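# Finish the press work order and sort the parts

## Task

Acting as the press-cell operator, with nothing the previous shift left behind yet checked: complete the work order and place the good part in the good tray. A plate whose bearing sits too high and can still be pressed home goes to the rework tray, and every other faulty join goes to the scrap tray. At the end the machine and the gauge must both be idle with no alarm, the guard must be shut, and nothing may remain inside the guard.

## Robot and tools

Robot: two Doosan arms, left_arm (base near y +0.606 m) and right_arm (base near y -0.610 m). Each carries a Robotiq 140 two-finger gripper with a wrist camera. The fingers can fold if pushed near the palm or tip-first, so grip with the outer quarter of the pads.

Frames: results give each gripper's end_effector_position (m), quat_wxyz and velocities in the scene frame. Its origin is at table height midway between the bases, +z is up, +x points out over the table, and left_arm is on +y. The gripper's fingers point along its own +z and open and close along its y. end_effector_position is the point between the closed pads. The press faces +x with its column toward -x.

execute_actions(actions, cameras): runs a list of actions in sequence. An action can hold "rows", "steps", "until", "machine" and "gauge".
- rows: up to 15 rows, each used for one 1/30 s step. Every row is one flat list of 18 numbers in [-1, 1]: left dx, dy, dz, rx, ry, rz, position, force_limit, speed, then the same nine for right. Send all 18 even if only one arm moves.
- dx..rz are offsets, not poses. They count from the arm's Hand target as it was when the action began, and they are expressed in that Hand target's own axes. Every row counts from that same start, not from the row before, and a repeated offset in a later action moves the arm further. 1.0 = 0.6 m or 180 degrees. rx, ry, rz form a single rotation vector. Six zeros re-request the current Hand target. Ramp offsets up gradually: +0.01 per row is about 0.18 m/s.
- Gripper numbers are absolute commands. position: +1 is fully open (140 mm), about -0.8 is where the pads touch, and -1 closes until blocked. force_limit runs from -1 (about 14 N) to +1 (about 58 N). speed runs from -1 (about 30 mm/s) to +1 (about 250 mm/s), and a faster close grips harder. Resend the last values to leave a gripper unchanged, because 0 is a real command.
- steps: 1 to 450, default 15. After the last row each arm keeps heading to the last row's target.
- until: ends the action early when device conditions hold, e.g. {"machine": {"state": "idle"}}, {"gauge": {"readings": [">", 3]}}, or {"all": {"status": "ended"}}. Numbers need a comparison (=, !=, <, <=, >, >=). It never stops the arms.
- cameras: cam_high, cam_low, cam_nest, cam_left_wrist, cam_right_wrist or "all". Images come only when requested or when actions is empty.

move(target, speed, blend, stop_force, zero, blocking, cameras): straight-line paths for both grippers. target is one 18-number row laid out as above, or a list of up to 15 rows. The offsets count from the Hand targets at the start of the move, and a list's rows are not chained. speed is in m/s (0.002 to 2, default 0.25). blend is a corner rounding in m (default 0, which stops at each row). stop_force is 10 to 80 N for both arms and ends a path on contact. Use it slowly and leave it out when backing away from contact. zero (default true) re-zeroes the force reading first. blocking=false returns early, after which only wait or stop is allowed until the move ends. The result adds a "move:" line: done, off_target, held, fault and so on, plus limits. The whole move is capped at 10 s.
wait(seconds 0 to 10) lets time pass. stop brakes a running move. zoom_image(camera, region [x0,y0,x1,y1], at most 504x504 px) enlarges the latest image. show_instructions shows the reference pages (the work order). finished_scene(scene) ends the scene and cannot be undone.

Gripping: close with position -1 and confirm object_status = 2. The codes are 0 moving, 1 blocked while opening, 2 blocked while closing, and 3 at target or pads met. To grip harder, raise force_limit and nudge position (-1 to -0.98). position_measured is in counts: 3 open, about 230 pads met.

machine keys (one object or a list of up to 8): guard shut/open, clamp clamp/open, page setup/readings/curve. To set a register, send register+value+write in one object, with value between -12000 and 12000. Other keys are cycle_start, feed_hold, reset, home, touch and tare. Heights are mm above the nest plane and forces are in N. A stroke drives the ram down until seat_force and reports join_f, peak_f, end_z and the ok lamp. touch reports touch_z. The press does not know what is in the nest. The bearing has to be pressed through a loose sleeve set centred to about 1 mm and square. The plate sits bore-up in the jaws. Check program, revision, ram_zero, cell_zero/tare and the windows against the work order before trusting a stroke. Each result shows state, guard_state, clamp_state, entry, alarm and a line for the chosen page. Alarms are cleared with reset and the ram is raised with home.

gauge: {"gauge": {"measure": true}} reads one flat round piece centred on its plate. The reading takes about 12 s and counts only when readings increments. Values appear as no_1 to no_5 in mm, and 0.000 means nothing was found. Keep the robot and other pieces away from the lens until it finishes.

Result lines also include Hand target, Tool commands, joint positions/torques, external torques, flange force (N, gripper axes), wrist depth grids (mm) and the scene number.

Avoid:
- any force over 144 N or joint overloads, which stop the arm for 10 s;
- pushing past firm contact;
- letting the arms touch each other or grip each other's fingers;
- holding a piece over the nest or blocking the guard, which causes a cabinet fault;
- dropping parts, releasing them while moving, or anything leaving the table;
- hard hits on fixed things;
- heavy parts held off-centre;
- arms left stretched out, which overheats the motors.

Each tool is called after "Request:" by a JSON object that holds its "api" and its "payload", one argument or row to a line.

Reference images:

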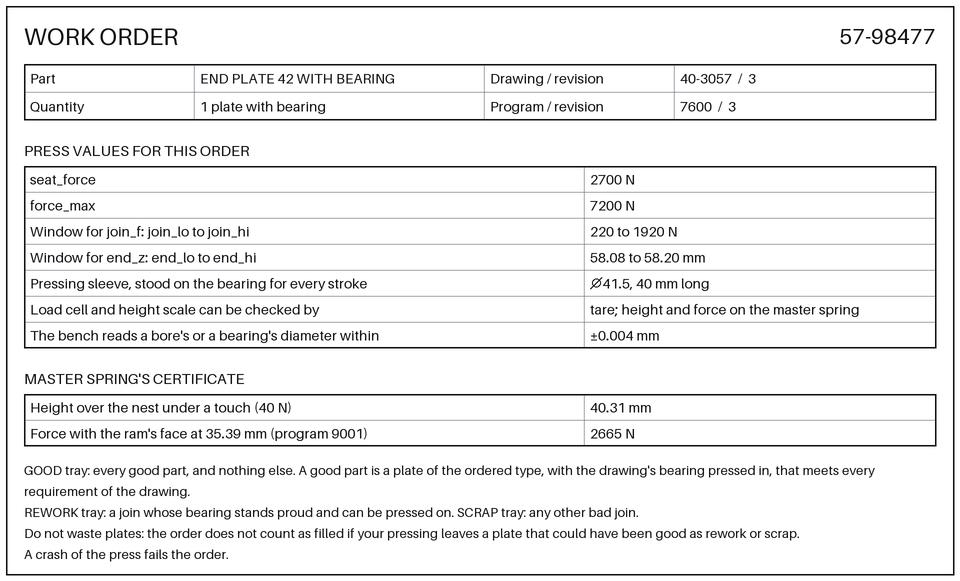

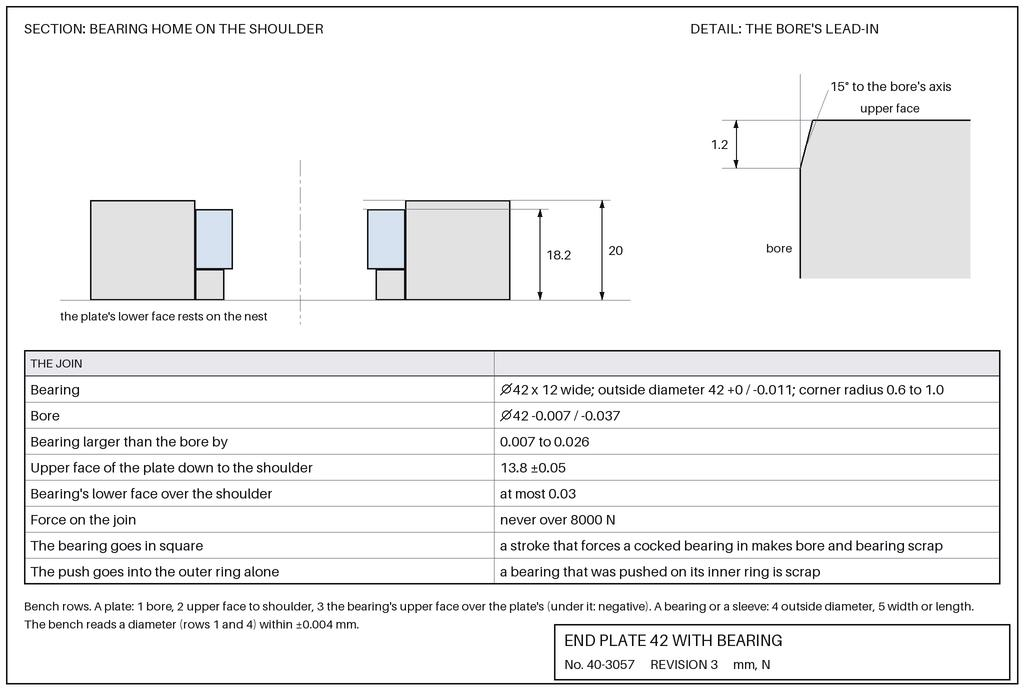

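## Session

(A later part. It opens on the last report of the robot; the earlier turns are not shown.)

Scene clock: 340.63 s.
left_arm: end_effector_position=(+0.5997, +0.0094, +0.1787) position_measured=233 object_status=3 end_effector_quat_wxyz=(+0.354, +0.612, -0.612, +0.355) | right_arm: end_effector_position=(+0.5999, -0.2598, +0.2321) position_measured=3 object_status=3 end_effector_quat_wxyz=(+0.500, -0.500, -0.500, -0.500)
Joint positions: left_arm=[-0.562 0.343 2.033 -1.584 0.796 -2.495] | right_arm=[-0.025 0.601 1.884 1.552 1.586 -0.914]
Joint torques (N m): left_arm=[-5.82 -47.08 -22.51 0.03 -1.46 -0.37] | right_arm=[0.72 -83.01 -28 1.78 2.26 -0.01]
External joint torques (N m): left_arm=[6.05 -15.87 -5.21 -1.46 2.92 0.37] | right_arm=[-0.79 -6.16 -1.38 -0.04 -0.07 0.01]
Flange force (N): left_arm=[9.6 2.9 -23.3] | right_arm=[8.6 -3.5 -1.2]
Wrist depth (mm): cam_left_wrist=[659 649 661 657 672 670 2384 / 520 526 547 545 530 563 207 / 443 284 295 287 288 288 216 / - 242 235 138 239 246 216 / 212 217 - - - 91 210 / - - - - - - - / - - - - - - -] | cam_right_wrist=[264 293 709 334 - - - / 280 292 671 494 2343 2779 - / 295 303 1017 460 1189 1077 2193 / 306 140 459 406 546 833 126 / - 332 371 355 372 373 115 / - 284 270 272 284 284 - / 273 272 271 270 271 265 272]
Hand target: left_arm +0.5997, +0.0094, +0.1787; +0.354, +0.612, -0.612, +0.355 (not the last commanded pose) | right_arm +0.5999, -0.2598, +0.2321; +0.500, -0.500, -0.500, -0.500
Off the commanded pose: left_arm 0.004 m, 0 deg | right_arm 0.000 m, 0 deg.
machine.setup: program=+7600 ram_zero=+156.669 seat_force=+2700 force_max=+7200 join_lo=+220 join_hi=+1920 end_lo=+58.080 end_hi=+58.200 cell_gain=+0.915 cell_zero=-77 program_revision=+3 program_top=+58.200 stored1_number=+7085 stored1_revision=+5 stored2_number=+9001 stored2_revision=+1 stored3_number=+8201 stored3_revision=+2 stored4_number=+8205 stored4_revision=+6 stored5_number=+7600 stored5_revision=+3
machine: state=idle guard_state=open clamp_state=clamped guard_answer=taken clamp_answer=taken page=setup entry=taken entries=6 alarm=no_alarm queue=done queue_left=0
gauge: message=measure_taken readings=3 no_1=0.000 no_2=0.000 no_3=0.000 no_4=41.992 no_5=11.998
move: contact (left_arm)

Request:
{"api": "move", "payload": {
  "target": [
    [0.0115,0,-0.0067,0,0,0,-1,-0.5,-0.3,0,0,0,0,0,0,1,1,1],
    [-0.0133,0,-0.0508,0,0,0,-1,-0.5,-0.3,0,0,0,0,0,0,1,1,1]
  ],
  "speed": 0.06
}}

Request:
{"api": "move", "payload": {
  "target": [-0.0188,0,0.0108,0,0,0,-1,-0.5,-0.3,0,0,0,0,0,0,1,1,1],
  "speed": 0.006,
  "stop_force": 45
}}

Request:
{"api": "move", "payload": {
  "target": [
    [0.0115,0,-0.0067,0,0,0,-1,-0.5,-0.3,0,0,0,0,0,0,1,1,1],
    [0.0172,0,-0.0003,0,0,0,-1,-0.5,-0.3,0,0,0,0,0,0,1,1,1]
  ],
  "speed": 0.05
}}

Request:
{"api": "move", "payload": {
  "target": [-0.0144,0,0.0083,0,0,0,-1,-0.5,-0.3,0,0,0,0,0,0,1,1,1],
  "speed": 0.005,
  "stop_force": 10
}}

Request:
{"api": "move", "payload": {
  "target": [
    [0.0072,0,-0.0042,0,0,0,-1,-0.5,-0.3,0,0,0,0,0,0,1,1,1],
    [0.0272,0,0.0304,0,0,0,-1,-0.5,-0.3,0,0,0,0,0,0,1,1,1]
  ],
  "speed": 0.05
}}

Request:
{"api": "move", "payload": {
  "target": [-0.0144,0,0.0083,0,0,0,-1,-0.5,-0.3,0,0,0,0,0,0,1,1,1],
  "speed": 0.005,
  "stop_force": 10
}}

Scene clock: 342.73 s.
left_arm: end_effector_position=(+0.5996, +0.0397, +0.1870) position_measured=233 object_status=3 end_effector_quat_wxyz=(+0.354, +0.612, -0.612, +0.355) | right_arm: end_effector_position=(+0.5999, -0.2598, +0.2321) position_measured=3 object_status=3 end_effector_quat_wxyz=(+0.500, -0.500, -0.500, -0.500)
Joint positions: left_arm=[-0.519 0.313 2.057 -1.548 0.825 -2.503] | right_arm=[-0.025 0.601 1.884 1.552 1.586 -0.914]
Joint torques (N m): left_arm=[-1.09 -57.56 -27.7 -1.33 1.68 -0.54] | right_arm=[0.98 -82.9 -27.8 1.8 2.28 -0.01]
External joint torques (N m): left_arm=[0.82 -2.14 -0.13 -0.07 -0.22 0.54] | right_arm=[-1.13 -5.6 -1.53 -0.06 -0.11 0.01]
Flange force (N): left_arm=[0.0 2.0 -2.7] | right_arm=[7.8 -2.6 -1.7]
Wrist depth (mm): cam_left_wrist=[674 672 676 684 674 686 207 / 530 556 554 563 567 565 216 / 444 296 295 288 298 289 216 / - 254 255 125 216 256 216 / 215 233 - - - 91 225 / - - - - - - - / - - - - - - -] | cam_right_wrist=[264 273 738 333 2716 2439 - / 280 292 695 511 2747 - - / 295 301 1138 476 1350 1133 - / 305 137 497 423 542 885 127 / - 147 373 354 371 350 115 / - 301 271 272 269 283 - / 272 271 271 270 270 269 -]
Hand target: left_arm +0.5996, +0.0398, +0.1870; +0.354, +0.612, -0.612, +0.355 | right_arm +0.5999, -0.2598, +0.2321; +0.500, -0.500, -0.500, -0.500
Off the commanded pose: left_arm 0.000 m, 0 deg | right_arm 0.000 m, 0 deg.
machine.setup: program=+7600 ram_zero=+156.669 seat_force=+2700 force_max=+7200 join_lo=+220 join_hi=+1920 end_lo=+58.080 end_hi=+58.200 cell_gain=+0.915 cell_zero=-77 program_revision=+3 program_top=+58.200 stored1_number=+7085 stored1_revision=+5 stored2_number=+9001 stored2_revision=+1 stored3_number=+8201 stored3_revision=+2 stored4_number=+8205 stored4_revision=+6 stored5_number=+7600 stored5_revision=+3
machine: state=idle guard_state=open clamp_state=clamped guard_answer=taken clamp_answer=taken page=setup entry=taken entries=6 alarm=no_alarm queue=done queue_left=0
gauge: message=measure_taken readings=3 no_1=0.000 no_2=0.000 no_3=0.000 no_4=41.992 no_5=11.998
move: done

Scene clock: 344.93 s.
left_arm: end_effector_position=(+0.5997, +0.0398, +0.1776) position_measured=233 object_status=3 end_effector_quat_wxyz=(+0.354, +0.612, -0.611, +0.355) | right_arm: end_effector_position=(+0.5999, -0.2598, +0.2321) position_measured=3 object_status=3 end_effector_quat_wxyz=(+0.500, -0.500, -0.500, -0.500)
Joint positions: left_arm=[-0.519 0.326 2.062 -1.565 0.825 -2.478] | right_arm=[-0.025 0.601 1.884 1.552 1.586 -0.914]
Joint torques (N m): left_arm=[-12.77 -21.51 -14.65 2.46 -6.9 -0.31] | right_arm=[0.85 -82.79 -27.99 1.76 2.27 -0.07]
External joint torques (N m): left_arm=[12.68 -39.43 -12.62 -3.87 8.42 0.31] | right_arm=[-1.02 -5.68 -1.3 -0.02 -0.1 0.07]
Flange force (N): left_arm=[27.5 10.2 -57.5] | right_arm=[8.0 -3.1 -1.5]
Wrist depth (mm): cam_left_wrist=[657 659 659 663 666 670 207 / 517 540 341 553 547 554 217 / 448 284 284 241 278 280 216 / - 243 197 138 198 247 216 / - 217 - - - 91 210 / - - - - - - - / - - - - - - -] | cam_right_wrist=[266 293 735 335 - - - / 280 292 695 523 2656 - - / 295 302 729 485 - - 2490 / 306 140 467 419 531 892 127 / - 332 375 356 372 349 115 / - 284 285 284 284 283 272 / 273 271 274 273 270 269 269]
Hand target: left_arm +0.5997, +0.0398, +0.1776; +0.354, +0.612, -0.611, +0.355 (not the last commanded pose) | right_arm +0.5999, -0.2598, +0.2321; +0.500, -0.500, -0.500, -0.500
Off the commanded pose: left_arm 0.004 m, 0 deg | right_arm 0.000 m, 0 deg.
machine.setup: program=+7600 ram_zero=+156.669 seat_force=+2700 force_max=+7200 join_lo=+220 join_hi=+1920 end_lo=+58.080 end_hi=+58.200 cell_gain=+0.915 cell_zero=-77 program_revision=+3 program_top=+58.200 stored1_number=+7085 stored1_revision=+5 stored2_number=+9001 stored2_revision=+1 stored3_number=+8201 stored3_revision=+2 stored4_number=+8205 stored4_revision=+6 stored5_number=+7600 stored5_revision=+3
machine: state=idle guard_state=open clamp_state=clamped guard_answer=taken clamp_answer=taken page=setup entry=taken entries=6 alarm=no_alarm queue=done queue_left=0
gauge: message=measure_taken readings=3 no_1=0.000 no_2=0.000 no_3=0.000 no_4=41.992 no_5=11.998
move: contact (left_arm)

Scene clock: 345.93 s.
left_arm: end_effector_position=(+0.5997, +0.0349, +0.1867) position_measured=233 object_status=3 end_effector_quat_wxyz=(+0.354, +0.612, -0.611, +0.355) | right_arm: end_effector_position=(+0.5999, -0.2598, +0.2321) position_measured=3 object_status=3 end_effector_quat_wxyz=(+0.500, -0.500, -0.500, -0.500)
Joint positions: left_arm=[-0.526 0.317 2.053 -1.552 0.821 -2.504] | right_arm=[-0.025 0.601 1.884 1.552 1.586 -0.914]
Joint torques (N m): left_arm=[-3.37 -58.26 -26.98 -1.42 1.49 -0.53] | right_arm=[0.72 -82.77 -27.89 1.76 2.27 -0.01]
External joint torques (N m): left_arm=[3.47 -1.86 -0.8 0.04 -0.04 0.53] | right_arm=[-0.83 -5.97 -1.52 -0.03 -0.09 0.01]
Flange force (N): left_arm=[-1.4 -2.1 -5.7] | right_arm=[8.3 -3.0 -1.2]
Wrist depth (mm): cam_left_wrist=[672 676 676 676 684 682 207 / 535 559 540 560 560 577 217 / 447 - 295 307 299 283 217 / 245 249 254 139 214 256 240 / 220 - - - - 91 206 / - - - - - - - / - - - - - - -] | cam_right_wrist=[266 293 729 334 - - - / 280 292 701 505 2845 1044 - / 290 301 1133 500 1328 1004 2008 / - 137 512 416 869 802 127 / - 330 353 354 371 350 115 / - 285 283 283 298 283 259 / 272 272 269 271 269 270 264]
Hand target: left_arm +0.5997, +0.0348, +0.1867; +0.354, +0.612, -0.611, +0.355 | right_arm +0.5999, -0.2598, +0.2321; +0.500, -0.500, -0.500, -0.500
Off the commanded pose: left_arm 0.000 m, 0 deg | right_arm 0.000 m, 0 deg.
machine.setup: program=+7600 ram_zero=+156.669 seat_force=+2700 force_max=+7200 join_lo=+220 join_hi=+1920 end_lo=+58.080 end_hi=+58.200 cell_gain=+0.915 cell_zero=-77 program_revision=+3 program_top=+58.200 stored1_number=+7085 stored1_revision=+5 stored2_number=+9001 stored2_revision=+1 stored3_number=+8201 stored3_revision=+2 stored4_number=+8205 stored4_revision=+6 stored5_number=+7600 stored5_revision=+3
machine: state=idle guard_state=open clamp_state=clamped guard_answer=taken clamp_answer=taken page=setup entry=taken entries=6 alarm=no_alarm queue=done queue_left=0
gauge: message=measure_taken readings=3 no_1=0.000 no_2=0.000 no_3=0.000 no_4=41.992 no_5=11.998
move: done

Scene clock: 348.13 s.
left_arm: end_effector_position=(+0.5998, +0.0348, +0.1788) position_measured=233 object_status=3 end_effector_quat_wxyz=(+0.354, +0.612, -0.611, +0.355) | right_arm: end_effector_position=(+0.5999, -0.2598, +0.2321) position_measured=3 object_status=3 end_effector_quat_wxyz=(+0.500, -0.500, -0.500, -0.500)
Joint positions: left_arm=[-0.526 0.327 2.057 -1.567 0.82 -2.483] | right_arm=[-0.025 0.601 1.884 1.552 1.586 -0.914]
Joint torques (N m): left_arm=[-6.2 -46.93 -23.4 -0.28 -1.03 -0.36] | right_arm=[0.6 -82.97 -27.86 1.73 2.29 0]
External joint torques (N m): left_arm=[6.51 -14.48 -4.02 -1.12 2.53 0.36] | right_arm=[-0.78 -5.03 -1.26 -0.01 -0.13 0]
Flange force (N): left_arm=[8.1 3.2 -23.5] | right_arm=[7.0 -2.6 -1.1]
Wrist depth (mm): cam_left_wrist=[655 659 661 659 664 666 207 / 524 539 541 528 545 553 216 / 435 276 284 235 278 278 228 / 250 244 238 139 199 246 216 / 212 218 - - - 91 210 / - - - - - - - / - - - - - - -] | cam_right_wrist=[268 291 988 334 - - 1882 / 279 292 675 510 - - - / 296 301 747 482 1166 1189 2173 / 306 140 466 402 541 813 127 / - 331 373 355 373 - 115 / - 272 271 271 284 283 286 / 272 272 272 271 270 270 269]
Hand target: left_arm +0.5997, +0.0348, +0.1787; +0.354, +0.612, -0.611, +0.355 (not the last commanded pose) | right_arm +0.5999, -0.2598, +0.2321; +0.500, -0.500, -0.500, -0.500
Off the commanded pose: left_arm 0.002 m, 0 deg | right_arm 0.000 m, 0 deg.
machine.setup: program=+7600 ram_zero=+156.669 seat_force=+2700 force_max=+7200 join_lo=+220 join_hi=+1920 end_lo=+58.080 end_hi=+58.200 cell_gain=+0.915 cell_zero=-77 program_revision=+3 program_top=+58.200 stored1_number=+7085 stored1_revision=+5 stored2_number=+9001 stored2_revision=+1 stored3_number=+8201 stored3_revision=+2 stored4_number=+8205 stored4_revision=+6 stored5_number=+7600 stored5_revision=+3
machine: state=idle guard_state=open clamp_state=clamped guard_answer=taken clamp_answer=taken page=setup entry=taken entries=6 alarm=no_alarm queue=done queue_left=0
gauge: message=measure_taken readings=3 no_1=0.000 no_2=0.000 no_3=0.000 no_4=41.992 no_5=11.998
move: contact (left_arm)

Scene clock: 349.50 s.
left_arm: end_effector_position=(+0.5998, +0.0109, +0.1838) position_measured=233 object_status=3 end_effector_quat_wxyz=(+0.354, +0.612, -0.611, +0.355) | right_arm: end_effector_position=(+0.5999, -0.2598, +0.2321) position_measured=3 object_status=3 end_effector_quat_wxyz=(+0.500, -0.500, -0.500, -0.500)
Joint positions: left_arm=[-0.56 0.336 2.031 -1.575 0.797 -2.507] | right_arm=[-0.025 0.601 1.884 1.552 1.586 -0.914]
Joint torques (N m): left_arm=[-3.38 -60.21 -27.74 -1.43 1.68 -0.47] | right_arm=[0.56 -82.73 -27.95 1.78 2.26 -0.04]
External joint torques (N m): left_arm=[3.53 -2.45 -0.29 0.01 -0.23 0.47] | right_arm=[-0.71 -5.95 -1.51 -0.03 -0.08 0.04]
Flange force (N): left_arm=[-1.3 -0.7 -6.4] | right_arm=[8.4 -3.0 -1.1]
Wrist depth (mm): cam_left_wrist=[664 672 672 661 676 682 2434 / 528 533 538 541 536 564 217 / 440 291 293 294 294 294 216 / - 249 251 139 245 253 217 / 217 230 - - - 91 206 / - - - - - - - / - - - - - - -] | cam_right_wrist=[265 293 718 334 - - - / 280 292 660 485 - 1026 1081 / 295 303 503 456 1122 1127 - / 306 140 499 402 494 824 127 / - 331 372 356 373 353 115 / - 283 283 270 284 283 269 / 268 276 268 270 270 270 -]
Hand target: left_arm +0.5998, +0.0108, +0.1838; +0.354, +0.612, -0.611, +0.355 | right_arm +0.5999, -0.2598, +0.2321; +0.500, -0.500, -0.500, -0.500
Off the commanded pose: left_arm 0.000 m, 0 deg | right_arm 0.000 m, 0 deg.
machine.setup: program=+7600 ram_zero=+156.669 seat_force=+2700 force_max=+7200 join_lo=+220 join_hi=+1920 end_lo=+58.080 end_hi=+58.200 cell_gain=+0.915 cell_zero=-77 program_revision=+3 program_top=+58.200 stored1_number=+7085 stored1_revision=+5 stored2_number=+9001 stored2_revision=+1 stored3_number=+8201 stored3_revision=+2 stored4_number=+8205 stored4_revision=+6 stored5_number=+7600 stored5_revision=+3
machine: state=idle guard_state=open clamp_state=clamped guard_answer=taken clamp_answer=taken page=setup entry=taken entries=6 alarm=no_alarm queue=done queue_left=0
gauge: message=measure_taken readings=3 no_1=0.000 no_2=0.000 no_3=0.000 no_4=41.992 no_5=11.998
move: done

Scene clock: 351.17 s.
left_arm: end_effector_position=(+0.5999, +0.0108, +0.1786) position_measured=233 object_status=3 end_effector_quat_wxyz=(+0.354, +0.612, -0.611, +0.355) | right_arm: end_effector_position=(+0.5999, -0.2598, +0.2321) position_measured=3 object_status=3 end_effector_quat_wxyz=(+0.500, -0.500, -0.500, -0.500)
Joint positions: left_arm=[-0.56 0.342 2.034 -1.584 0.797 -2.493] | right_arm=[-0.025 0.601 1.884 1.552 1.586 -0.914]
Joint torques (N m): left_arm=[-5.69 -48.57 -23.87 -0.39 -0.96 -0.44] | right_arm=[0.9 -83.01 -28.13 1.79 2.24 -0.05]
External joint torques (N m): left_arm=[5.52 -13.82 -3.75 -1.06 2.44 0.44] | right_arm=[-1.02 -5.59 -1.14 -0.06 -0.06 0.05]
Flange force (N): left_arm=[7.4 3.5 -21.2] | right_arm=[7.8 -3.4 -1.6]
Wrist depth (mm): cam_left_wrist=[649 657 661 657 661 644 2786 / 517 527 551 551 528 559 207 / 450 281 284 295 287 283 217 / 236 242 243 139 238 239 217 / 217 223 - - - 91 199 / - - - - - - - / - - - - - - -] | cam_right_wrist=[265 292 713 335 - - 1035 / 280 283 673 486 - - - / 295 295 1127 464 1053 1155 - / 306 140 506 400 496 926 127 / - 331 348 355 372 345 115 / - 285 285 284 283 261 260 / 271 270 271 270 269 269 270]
Hand target: left_arm +0.5999, +0.0108, +0.1786; +0.354, +0.612, -0.611, +0.355 (not the last commanded pose) | right_arm +0.5999, -0.2598, +0.2321; +0.500, -0.500, -0.500, -0.500
Off the commanded pose: left_arm 0.005 m, 0 deg | right_arm 0.000 m, 0 deg.
machine.setup: program=+7600 ram_zero=+156.669 seat_force=+2700 force_max=+7200 join_lo=+220 join_hi=+1920 end_lo=+58.080 end_hi=+58.200 cell_gain=+0.915 cell_zero=-77 program_revision=+3 program_top=+58.200 stored1_number=+7085 stored1_revision=+5 stored2_number=+9001 stored2_revision=+1 stored3_number=+8201 stored3_revision=+2 stored4_number=+8205 stored4_revision=+6 stored5_number=+7600 stored5_revision=+3
machine: state=idle guard_state=open clamp_state=clamped guard_answer=taken clamp_answer=taken page=setup entry=taken entries=6 alarm=no_alarm queue=done queue_left=0
gauge: message=measure_taken readings=3 no_1=0.000 no_2=0.000 no_3=0.000 no_4=41.992 no_5=11.998
move: contact (left_arm)

Request:
{"api": "move", "payload": {
  "target": [
    [0,0,-0.1667,0,0,0,-1,-0.5,-0.3,0,0,0,0,0,0,1,1,1],
    [-0.2351,0,-0.4786,0,0,0,-1,-0.5,-0.3,0,0,0,0,0,0,1,1,1],
    [-0.3867,-0.2,-0.6412,0,0,0,-1,-0.5,-0.3,0,0,0,0,0,0,1,1,1],
    [-0.4178,-0.3333,-0.6617,0.2887,0,-0.1667,-1,-0.5,-0.3,0,0,0,0,0,0,1,1,1],
    [-0.3803,-0.45,-0.5968,0.2887,0,-0.1667,-1,-0.5,-0.3,0,0,0,0,0,0,1,1,1]
  ],
  "speed": [0.15,0.25,0.25,0.25,0.2],
  "blend": [0.02,0.03,0.03,0.02,0],
  "cameras": ["cam_left_wrist", "cam_high"]
}}

Scene clock: 360.63 s.
left_arm: end_effector_position=(+0.8689, +0.4356, +0.1593) position_measured=233 object_status=3 end_effector_quat_wxyz=(+0.130, +0.836, -0.223, +0.484) | right_arm: end_effector_position=(+0.5999, -0.2598, +0.2321) position_measured=3 object_status=3 end_effector_quat_wxyz=(+0.500, -0.500, -0.500, -0.500)
Joint positions: left_arm=[-0.077 0.289 2.167 -2.292 0.475 -2.153] | right_arm=[-0.025 0.601 1.884 1.552 1.586 -0.914]
Joint torques (N m): left_arm=[-2.19 -54.08 -25.63 -2.24 2.07 -0.41] | right_arm=[0.88 -83 -27.96 1.73 2.22 -0.1]
External joint torques (N m): left_arm=[2.2 -2.3 -0.89 -0.19 -0.02 0.41] | right_arm=[-1 -5.93 -1.53 0.01 -0.04 0.1]
Flange force (N): left_arm=[0.4 -1.8 -3.4] | right_arm=[8.4 -2.9 -1.5]
Wrist depth (mm): cam_left_wrist=[- - - - 567 588 627 / - 422 470 492 490 496 498 / 406 404 409 406 410 411 414 / 346 346 349 124 344 351 352 / 302 - - - - 91 308 / - - - - - - - / - - - - - - -] | cam_right_wrist=[265 291 2298 334 - 2716 976 / 279 291 766 786 839 902 895 / 296 298 - 1112 1122 1017 - / 305 140 459 405 543 802 127 / - 330 372 355 371 370 115 / - 284 285 271 283 284 283 / 272 271 271 270 266 266 269]
Hand target: left_arm +0.8689, +0.4355, +0.1593; +0.130, +0.836, -0.223, +0.484 | right_arm +0.5999, -0.2598, +0.2321; +0.500, -0.500, -0.500, -0.500
Off the commanded pose: left_arm 0.000 m, 0 deg | right_arm 0.000 m, 0 deg.
machine.setup: program=+7600 ram_zero=+156.669 seat_force=+2700 force_max=+7200 join_lo=+220 join_hi=+1920 end_lo=+58.080 end_hi=+58.200 cell_gain=+0.915 cell_zero=-77 program_revision=+3 program_top=+58.200 stored1_number=+7085 stored1_revision=+5 stored2_number=+9001 stored2_revision=+1 stored3_number=+8201 stored3_revision=+2 stored4_number=+8205 stored4_revision=+6 stored5_number=+7600 stored5_revision=+3
machine: state=idle guard_state=open clamp_state=clamped guard_answer=taken clamp_answer=taken page=setup entry=taken entries=6 alarm=no_alarm queue=done queue_left=0
gauge: message=measure_taken readings=3 no_1=0.000 no_2=0.000 no_3=0.000 no_4=41.992 no_5=11.998
move: done
camera_calibration:
cam_left_wrist: T_world_to_cam=[[-0.494917, -0.868804, 0.0153834, 0.813084], [-0.668684, 0.369493, -0.645241, 0.523177], [0.554905, -0.329627, -0.763824, -0.0734123], [0, 0, 0, 1]] pos_world=[0.792986, 0.488902, 0.268994]
Images, in order (width x height): cam_high 672x504, cam_left_wrist 672x504.

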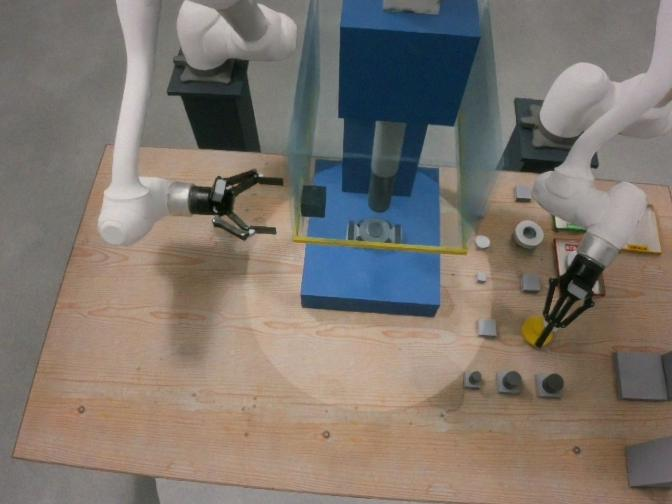

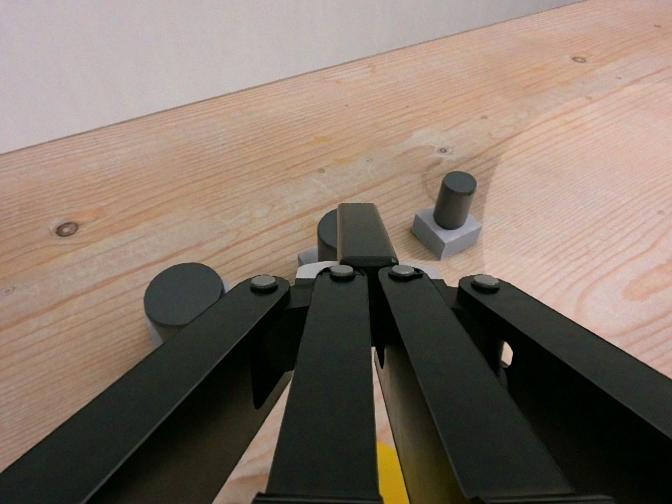

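Request:
{"api": "execute_actions", "payload": {
  "actions": [
    {"rows":[[0,0,0,0,0,0,0.1,-0.5,0.2,0,0,0,0,0,0,1,1,1]],"steps":20}
  ],
  "cameras": ["cam_left_wrist"]
}}

Request:
{"api": "zoom_image", "payload": {
  "camera": "cam_left_wrist",
  "region": [120, 130, 520, 380]
}}

Scene clock: 361.57 s.
left_arm: end_effector_position=(+0.8689, +0.4355, +0.1593) position_measured=117 object_status=3 end_effector_quat_wxyz=(+0.130, +0.836, -0.223, +0.484) | right_arm: end_effector_position=(+0.5999, -0.2598, +0.2321) position_measured=3 object_status=3 end_effector_quat_wxyz=(+0.500, -0.500, -0.500, -0.500)
Joint positions: left_arm=[-0.077 0.29 2.167 -2.292 0.475 -2.153] | right_arm=[-0.025 0.601 1.884 1.552 1.586 -0.914]
Joint torques (N m): left_arm=[-2.86 -53.44 -26 -2.37 2 -0.43] | right_arm=[0.31 -82.4 -28.02 1.73 2.25 -0.04]
External joint torques (N m): left_arm=[2.99 -3.08 -0.59 -0.06 0.03 0.43] | right_arm=[-0.42 -6.38 -1.32 0 -0.07 0.04]
Flange force (N): left_arm=[0.5 -2.9 -5.7] | right_arm=[8.9 -3.8 -0.6]
Wrist depth (mm): cam_left_wrist=[- - - 1337 585 617 628 / - 453 467 493 490 496 497 / 405 402 407 405 409 411 415 / 344 357 329 285 341 342 352 / - - 291 301 305 117 - / - - 270 271 272 - - / - - 243 208 245 - -] | cam_right_wrist=[265 292 797 334 2543 - - / 280 291 759 352 759 - - / 306 313 505 1306 1122 1077 - / 306 137 501 425 499 830 127 / - 328 350 356 373 351 115 / - 284 284 283 285 284 260 / 271 271 271 270 270 270 264]
Hand target: left_arm +0.8689, +0.4355, +0.1593; +0.130, +0.836, -0.223, +0.484 | right_arm +0.5999, -0.2598, +0.2321; +0.500, -0.500, -0.500, -0.500
Off the commanded pose: left_arm 0.000 m, 0 deg | right_arm 0.000 m, 0 deg.
machine.setup: program=+7600 ram_zero=+156.669 seat_force=+2700 force_max=+7200 join_lo=+220 join_hi=+1920 end_lo=+58.080 end_hi=+58.200 cell_gain=+0.915 cell_zero=-77 program_revision=+3 program_top=+58.200 stored1_number=+7085 stored1_revision=+5 stored2_number=+9001 stored2_revision=+1 stored3_number=+8201 stored3_revision=+2 stored4_number=+8205 stored4_revision=+6 stored5_number=+7600 stored5_revision=+3
machine: state=idle guard_state=open clamp_state=clamped guard_answer=taken clamp_answer=taken page=setup entry=taken entries=6 alarm=no_alarm queue=done queue_left=0
gauge: message=measure_taken readings=3 no_1=0.000 no_2=0.000 no_3=0.000 no_4=41.992 no_5=11.998
camera_calibration:
cam_left_wrist: T_world_to_cam=[[-0.494917, -0.868804, 0.0153834, 0.812997], [-0.668684, 0.369493, -0.645241, 0.523214], [0.554905, -0.329627, -0.763824, -0.0734453], [0, 0, 0, 1]] pos_world=[0.792986, 0.488802, 0.268994]
Images, in order (width x height): cam_left_wrist 672x504.

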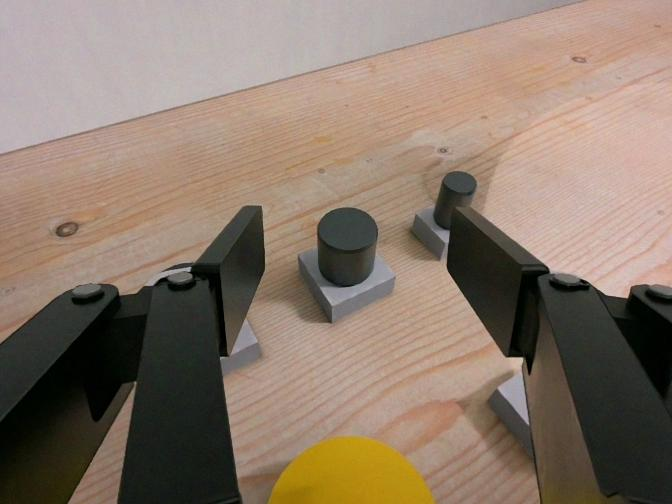

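Scaled by 1.260.

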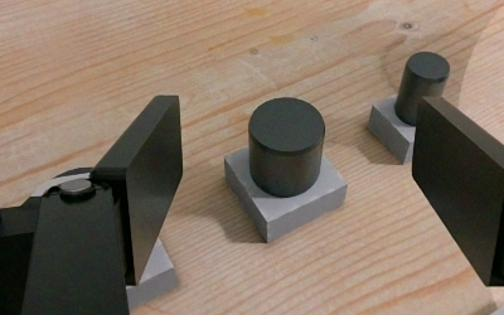

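Request:
{"api": "move", "payload": {
  "target": [
    [0,0,0.1641,0,0,0,0.1,-0.5,0.2,0,0,0,0,0,0,1,1,1],
    [-0.0724,0,0.2058,0,0,0,0.1,-0.5,0.2,0,0,0,0,0,0,1,1,1]
  ],
  "speed": [0.15,0.08],
  "blend": [0.005,0],
  "cameras": ["cam_left_wrist"]
}}

Scene clock: 363.67 s.
left_arm: end_effector_position=(+0.9430, +0.3928, +0.0603) position_measured=117 object_status=3 end_effector_quat_wxyz=(+0.130, +0.836, -0.223, +0.484) | right_arm: end_effector_position=(+0.5999, -0.2598, +0.2321) position_measured=3 object_status=3 end_effector_quat_wxyz=(+0.500, -0.500, -0.500, -0.500)
Joint positions: left_arm=[-0.133 0.526 2.056 -2.53 0.547 -1.932] | right_arm=[-0.025 0.601 1.884 1.552 1.586 -0.914]
Joint torques (N m): left_arm=[-3.1 -72.33 -22.33 -2.4 2.22 -0.44] | right_arm=[0.39 -82.59 -28.19 1.75 2.22 -0.07]
External joint torques (N m): left_arm=[2.91 -3.67 -0.55 0.05 0.09 0.45] | right_arm=[-0.54 -5.87 -1.09 -0.01 -0.05 0.07]
Flange force (N): left_arm=[2.1 -2.9 -6.1] | right_arm=[8.2 -3.7 -0.8]
Wrist depth (mm): cam_left_wrist=[- 366 365 388 387 393 391 / 303 303 305 307 310 310 314 / 252 254 255 256 257 203 259 / 223 224 213 147 156 140 222 / - - 186 166 184 117 - / - - 170 170 171 - - / - - 153 153 154 - -] | cam_right_wrist=[266 292 2656 336 - - 2096 / 280 292 441 742 833 - 1992 / 295 302 1112 1067 854 - - / 307 140 445 425 541 781 127 / - 331 - 354 372 373 115 / - 285 284 270 283 271 259 / 268 271 276 271 273 270 269]
Hand target: left_arm +0.9430, +0.3928, +0.0602; +0.130, +0.836, -0.223, +0.484 | right_arm +0.5999, -0.2598, +0.2321; +0.500, -0.500, -0.500, -0.500
Off the commanded pose: left_arm 0.000 m, 0 deg | right_arm 0.000 m, 0 deg.
machine.setup: program=+7600 ram_zero=+156.669 seat_force=+2700 force_max=+7200 join_lo=+220 join_hi=+1920 end_lo=+58.080 end_hi=+58.200 cell_gain=+0.915 cell_zero=-77 program_revision=+3 program_top=+58.200 stored1_number=+7085 stored1_revision=+5 stored2_number=+9001 stored2_revision=+1 stored3_number=+8201 stored3_revision=+2 stored4_number=+8205 stored4_revision=+6 stored5_number=+7600 stored5_revision=+3
machine: state=idle guard_state=open clamp_state=clamped guard_answer=taken clamp_answer=taken page=setup entry=taken entries=6 alarm=no_alarm queue=done queue_left=0
gauge: message=measure_taken readings=3 no_1=0.000 no_2=0.000 no_3=0.000 no_4=41.992 no_5=11.998
move: done
camera_calibration:
cam_left_wrist: T_world_to_cam=[[-0.494917, -0.868804, 0.0153834, 0.814097], [-0.668684, 0.369493, -0.645241, 0.524598], [0.554905, -0.329627, -0.763824, -0.204334], [0, 0, 0, 1]] pos_world=[0.867086, 0.446102, 0.169894]
Images, in order (width x height): cam_left_wrist 672x504.

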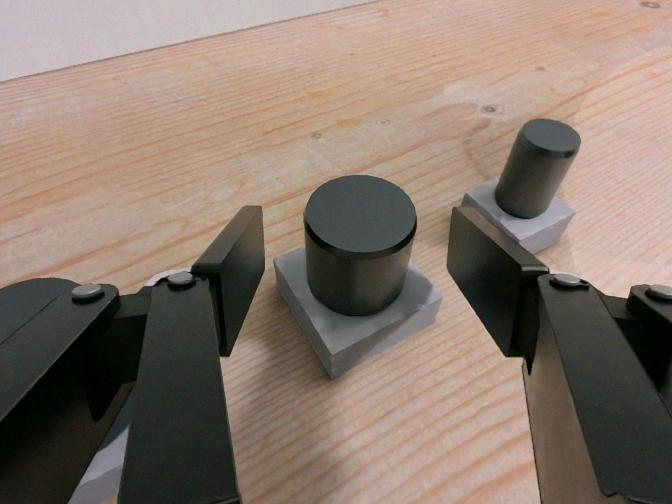

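Request:
{"api": "execute_actions", "payload": {
  "actions": [
    {"rows":[[0,0,0,0,0,0,-1,-0.1,-1,0,0,0,0,0,0,1,1,1]],"steps":65}
  ],
  "cameras": ["cam_left_wrist"]
}}

Scene clock: 366.20 s.
left_arm: end_effector_position=(+0.9430, +0.3928, +0.0602) position_measured=169 object_status=2 end_effector_quat_wxyz=(+0.130, +0.836, -0.223, +0.484) | right_arm: end_effector_position=(+0.5999, -0.2598, +0.2321) position_measured=3 object_status=3 end_effector_quat_wxyz=(+0.500, -0.500, -0.500, -0.500)
Joint positions: left_arm=[-0.133 0.527 2.056 -2.53 0.547 -1.932] | right_arm=[-0.025 0.601 1.884 1.552 1.586 -0.914]
Joint torques (N m): left_arm=[-4.43 -67.07 -22.57 -2.22 1.51 -0.5] | right_arm=[0.69 -82.36 -27.96 1.77 2.26 -0.04]
External joint torques (N m): left_arm=[4.21 -8.42 -0.16 -0.13 0.79 0.5] | right_arm=[-0.85 -6.29 -1.48 -0.02 -0.09 0.04]
Flange force (N): left_arm=[4.0 -2.3 -14.5] | right_arm=[8.8 -3.4 -1.3]
Wrist depth (mm): cam_left_wrist=[- 346 364 387 390 390 393 / 303 305 307 308 312 312 312 / 252 254 255 257 257 193 259 / 224 218 218 144 147 209 222 / - - - 164 128 93 194 / - - - 170 171 - - / - - - 153 154 - -] | cam_right_wrist=[265 292 2656 334 - - - / 280 292 435 749 869 - - / 296 298 1213 797 854 1112 2134 / 306 140 489 422 531 816 127 / - 331 352 353 372 354 115 / - 299 285 283 284 283 - / - 275 272 269 270 265 -]
Hand target: left_arm +0.9430, +0.3928, +0.0602; +0.130, +0.836, -0.223, +0.484 | right_arm +0.5999, -0.2598, +0.2321; +0.500, -0.500, -0.500, -0.500
Off the commanded pose: left_arm 0.000 m, 0 deg | right_arm 0.000 m, 0 deg.
machine.setup: program=+7600 ram_zero=+156.669 seat_force=+2700 force_max=+7200 join_lo=+220 join_hi=+1920 end_lo=+58.080 end_hi=+58.200 cell_gain=+0.915 cell_zero=-77 program_revision=+3 program_top=+58.200 stored1_number=+7085 stored1_revision=+5 stored2_number=+9001 stored2_revision=+1 stored3_number=+8201 stored3_revision=+2 stored4_number=+8205 stored4_revision=+6 stored5_number=+7600 stored5_revision=+3
machine: state=idle guard_state=open clamp_state=clamped guard_answer=taken clamp_answer=taken page=setup entry=taken entries=6 alarm=no_alarm queue=done queue_left=0
gauge: message=measure_taken readings=3 no_1=0.000 no_2=0.000 no_3=0.000 no_4=41.992 no_5=11.998
camera_calibration:
cam_left_wrist: T_world_to_cam=[[-0.494917, -0.868804, 0.0153827, 0.814099], [-0.668684, 0.369494, -0.645241, 0.524532], [0.554905, -0.329627, -0.763824, -0.20441], [0, 0, 0, 1]] pos_world=[0.867086, 0.446102, 0.169794]
Images, in order (width x height): cam_left_wrist 672x504.

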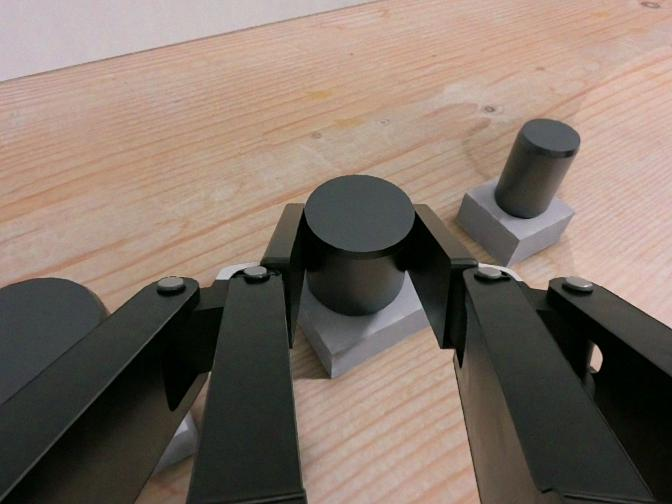

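Request:
{"api": "move", "payload": {
  "target": [
    [0.0866,0,-0.05,0,0,0,-1,-0.1,-1,0,0,0,0,0,0,1,1,1],
    [0.0045,-0.0067,-0.3248,0,0,0,-1,-0.1,-1,0,0,0,0,0,0,1,1,1],
    [-0.0305,0.0888,-0.4188,-0.2887,0,0.1667,-1,-0.1,-1,0,0,0,0,0,0,1,1,1],
    [0.0165,0.3682,-0.5042,-0.2887,0,0.1667,-1,-0.1,-1,0,0,0,0,0,0,1,1,1],
    [0.1382,0.8242,-0.2935,-0.2887,0,0.1667,-1,-0.1,-1,0,0,0,0,0,0,1,1,1]
  ],
  "speed": [0.12,0.22,0.25,0.22,0.18],
  "blend": [0.02,0.03,0.03,0.04,0],
  "cameras": ["cam_nest", "cam_right_wrist", "cam_left_wrist"]
}}

Request:
{"api": "zoom_image", "payload": {
  "camera": "cam_nest",
  "region": [260, 130, 440, 330]
}}

Request:
{"api": "zoom_image", "payload": {
  "camera": "cam_right_wrist",
  "region": [280, 160, 420, 310]
}}

Scene clock: 373.33 s.
left_arm: end_effector_position=(+0.6002, +0.0198, +0.2206) position_measured=169 object_status=2 end_effector_quat_wxyz=(+0.354, +0.612, -0.611, +0.355) | right_arm: end_effector_position=(+0.5999, -0.2598, +0.2321) position_measured=3 object_status=3 end_effector_quat_wxyz=(+0.500, -0.500, -0.500, -0.500)
Joint positions: left_arm=[-0.547 0.285 2.015 -1.501 0.808 -2.6] | right_arm=[-0.025 0.601 1.884 1.552 1.586 -0.914]
Joint torques (N m): left_arm=[-2.82 -60.84 -31.37 -1.84 1.67 -0.39] | right_arm=[0.58 -82.71 -28.11 1.73 2.2 0.01]
External joint torques (N m): left_arm=[2.82 1.83 1.34 0.56 -0.42 0.39] | right_arm=[-0.7 -5.6 -1.01 -0.01 -0.04 -0.01]
Flange force (N): left_arm=[-4.8 -2.6 -2.0] | right_arm=[7.7 -3.7 -1.1]
Wrist depth (mm): cam_left_wrist=[743 746 - - - 718 2359 / 597 602 604 577 601 608 208 / 494 476 349 162 572 332 217 / 422 298 138 144 147 285 216 / - - - 200 205 93 190 / - - - 196 - - - / - - - 182 - - -] | cam_right_wrist=[265 291 722 335 2747 - 2298 / 280 292 689 432 3734 3366 - / 296 302 502 395 1155 1127 - / 306 140 546 426 537 895 127 / - 331 372 356 371 348 121 / - 299 284 271 284 283 268 / 271 272 271 271 276 270 267]
Hand target: left_arm +0.6002, +0.0197, +0.2206; +0.354, +0.612, -0.611, +0.355 | right_arm +0.5999, -0.2598, +0.2321; +0.500, -0.500, -0.500, -0.500
Off the commanded pose: left_arm 0.000 m, 0 deg | right_arm 0.000 m, 0 deg.
machine.setup: program=+7600 ram_zero=+156.669 seat_force=+2700 force_max=+7200 join_lo=+220 join_hi=+1920 end_lo=+58.080 end_hi=+58.200 cell_gain=+0.915 cell_zero=-77 program_revision=+3 program_top=+58.200 stored1_number=+7085 stored1_revision=+5 stored2_number=+9001 stored2_revision=+1 stored3_number=+8201 stored3_revision=+2 stored4_number=+8205 stored4_revision=+6 stored5_number=+7600 stored5_revision=+3
machine: state=idle guard_state=open clamp_state=clamped guard_answer=taken clamp_answer=taken page=setup entry=taken entries=6 alarm=no_alarm queue=done queue_left=0
gauge: message=measure_taken readings=3 no_1=0.000 no_2=0.000 no_3=0.000 no_4=41.992 no_5=11.998
move: done
camera_calibration:
cam_left_wrist: T_world_to_cam=[[-0.999911, -0.00575272, 0.0120586, 0.604658], [-0.0121768, 0.76381, -0.645326, 0.134809], [-0.00549809, -0.645415, -0.763812, 0.328071], [0, 0, 0, 1]] pos_world=[0.608049, 0.112251, 0.330289]
cam_right_wrist: T_world_to_cam=[[0.999936, 0.00223017, 0.0111345, -0.590078], [0.011228, -0.340773, -0.940078, 0.126384], [0.00169779, 0.940143, -0.340777, 0.461665], [0, 0, 0, 1]] pos_world=[0.587837, -0.389647, 0.282706]
Images, in order (width x height): cam_nest 672x504, cam_left_wrist 672x504, cam_right_wrist 672x504.

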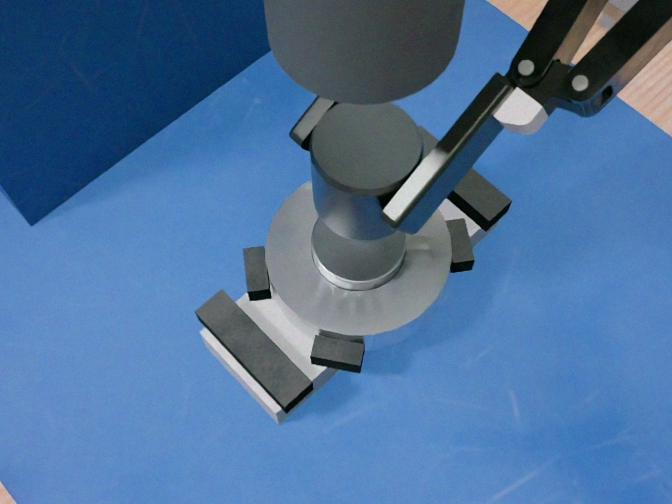

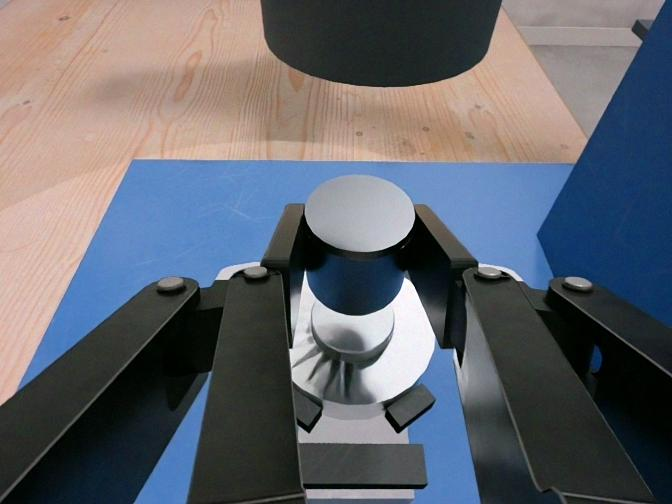

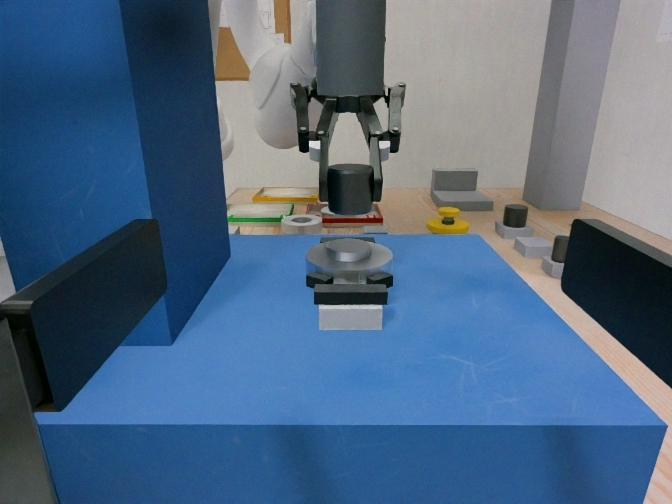

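Scaled by 2.520.

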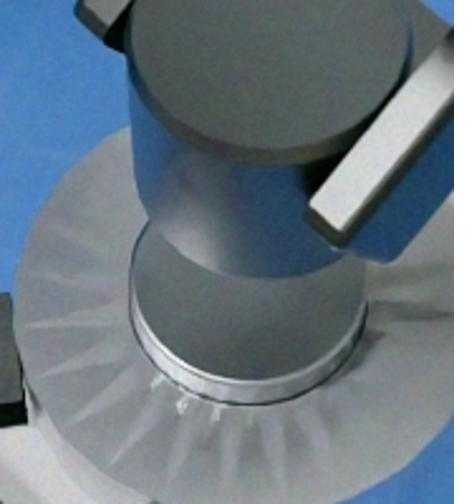

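Scaled by 3.360.

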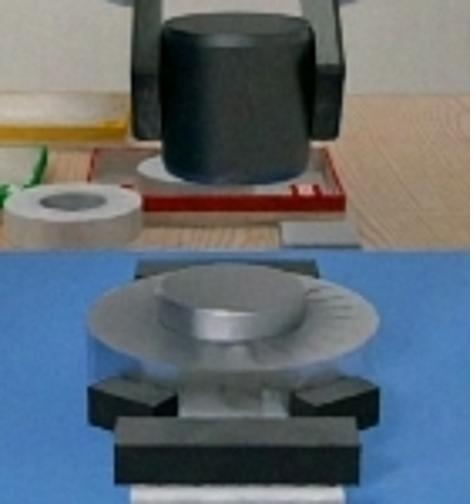

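Request:
{"api": "move", "payload": {
  "target": [-0.0419,0.0008,0.0242,0,0,0,-1,-0.1,-1,0,0,0,0,0,0,1,1,1],
  "speed": 0.05,
  "cameras": ["cam_nest", "cam_right_wrist", "cam_left_wrist"]
}}

Request:
{"api": "zoom_image", "payload": {
  "camera": "cam_nest",
  "region": [290, 180, 420, 310]
}}

Request:
{"api": "zoom_image", "payload": {
  "camera": "cam_right_wrist",
  "region": [290, 190, 410, 310]
}}

Request:
{"api": "zoom_image", "payload": {
  "camera": "cam_left_wrist",
  "region": [280, 160, 440, 420]
}}

Scene clock: 374.57 s.
left_arm: end_effector_position=(+0.5998, +0.0196, +0.1916) position_measured=169 object_status=2 end_effector_quat_wxyz=(+0.354, +0.612, -0.611, +0.355) | right_arm: end_effector_position=(+0.5999, -0.2598, +0.2321) position_measured=3 object_status=3 end_effector_quat_wxyz=(+0.500, -0.500, -0.500, -0.500)
Joint positions: left_arm=[-0.548 0.32 2.035 -1.555 0.806 -2.523] | right_arm=[-0.025 0.601 1.884 1.552 1.586 -0.914]
Joint torques (N m): left_arm=[-3.09 -61.37 -30.09 -1.85 2.2 -0.38] | right_arm=[0.93 -82.62 -28.16 1.84 2.25 -0.03]
External joint torques (N m): left_arm=[3 0.03 1.66 0.44 -0.78 0.38] | right_arm=[-1.06 -5.78 -1.16 -0.11 -0.08 0.03]
Flange force (N): left_arm=[-3.9 0.2 -4.1] | right_arm=[8.0 -3.6 -1.7]
Wrist depth (mm): cam_left_wrist=[676 686 684 699 692 690 198 / 543 551 570 570 553 554 218 / 451 - 304 303 307 308 217 / - - 117 143 147 264 216 / - - - 173 174 94 189 / - - - 170 169 - - / - - - 159 159 - -] | cam_right_wrist=[265 292 722 334 - - 2025 / 279 292 683 490 - 1053 - / 295 303 1138 439 1122 1183 - / 306 140 453 394 540 836 126 / - 332 375 355 346 381 115 / - 284 285 284 283 273 282 / 272 271 273 272 274 269 -]
Hand target: left_arm +0.5998, +0.0196, +0.1915; +0.354, +0.612, -0.611, +0.355 | right_arm +0.5999, -0.2598, +0.2321; +0.500, -0.500, -0.500, -0.500
Off the commanded pose: left_arm 0.000 m, 0 deg | right_arm 0.000 m, 0 deg.
machine.setup: program=+7600 ram_zero=+156.669 seat_force=+2700 force_max=+7200 join_lo=+220 join_hi=+1920 end_lo=+58.080 end_hi=+58.200 cell_gain=+0.915 cell_zero=-77 program_revision=+3 program_top=+58.200 stored1_number=+7085 stored1_revision=+5 stored2_number=+9001 stored2_revision=+1 stored3_number=+8201 stored3_revision=+2 stored4_number=+8205 stored4_revision=+6 stored5_number=+7600 stored5_revision=+3
machine: state=idle guard_state=open clamp_state=clamped guard_answer=taken clamp_answer=taken page=setup entry=taken entries=6 alarm=no_alarm queue=done queue_left=0
gauge: message=measure_taken readings=3 no_1=0.000 no_2=0.000 no_3=0.000 no_4=41.992 no_5=11.998
move: done
camera_calibration:
cam_left_wrist: T_world_to_cam=[[-0.999912, -0.00567655, 0.0119938, 0.604619], [-0.0120768, 0.763811, -0.645327, 0.116182], [-0.00549777, -0.645415, -0.763812, 0.305789], [0, 0, 0, 1]] pos_world=[0.60765, 0.112051, 0.301289]
cam_right_wrist: T_world_to_cam=[[0.999936, 0.00223017, 0.0111345, -0.590078], [0.011228, -0.340773, -0.940078, 0.126384], [0.00169779, 0.940143, -0.340777, 0.461665], [0, 0, 0, 1]] pos_world=[0.587837, -0.389647, 0.282706]
Images, in order (width x height): cam_nest 672x504, cam_left_wrist 672x504, cam_right_wrist 672x504.

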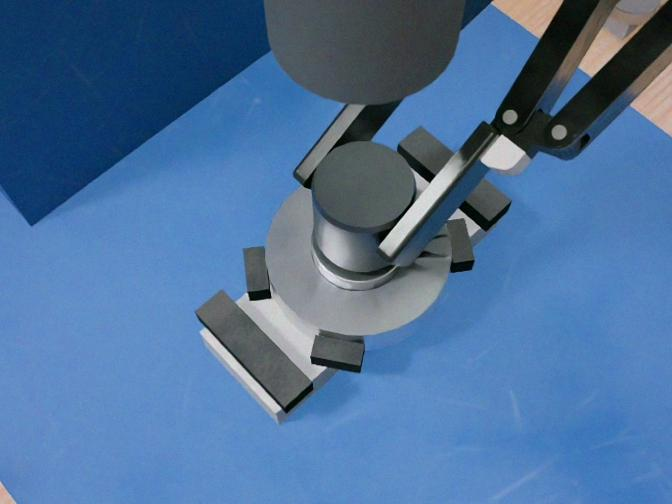

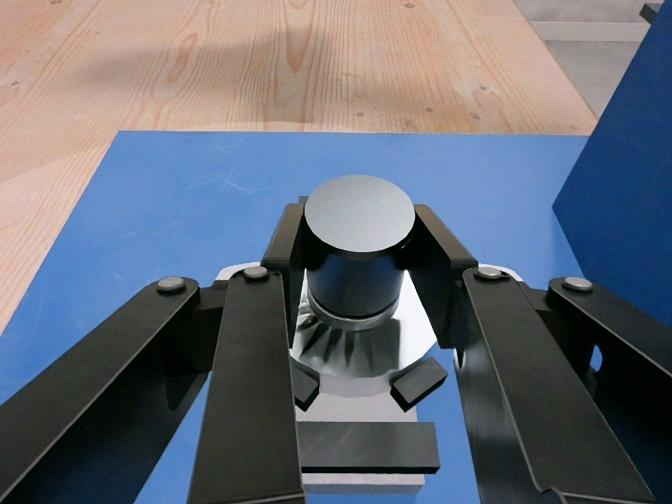

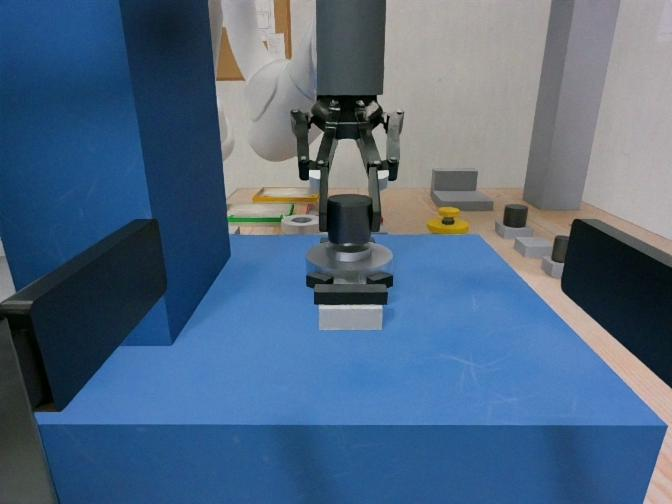

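Scaled by 3.877.

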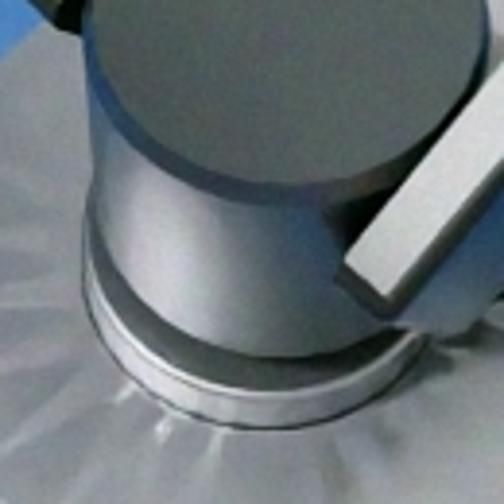

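Scaled by 4.200.

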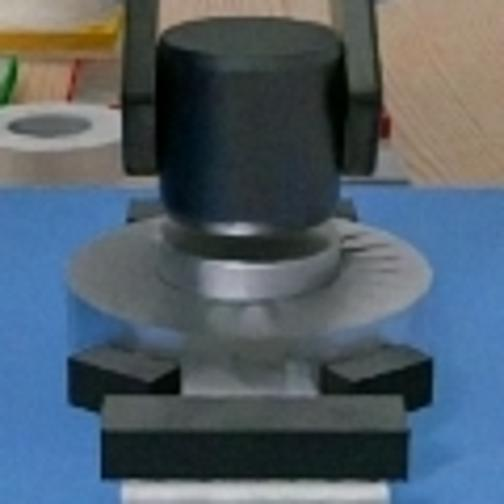

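Scaled by 1.938.

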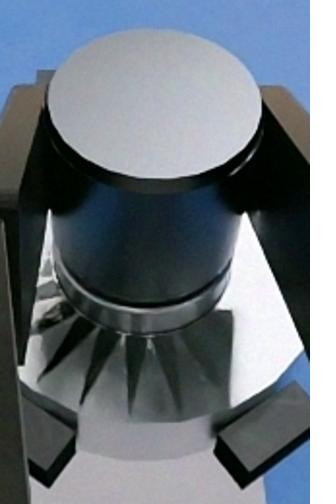

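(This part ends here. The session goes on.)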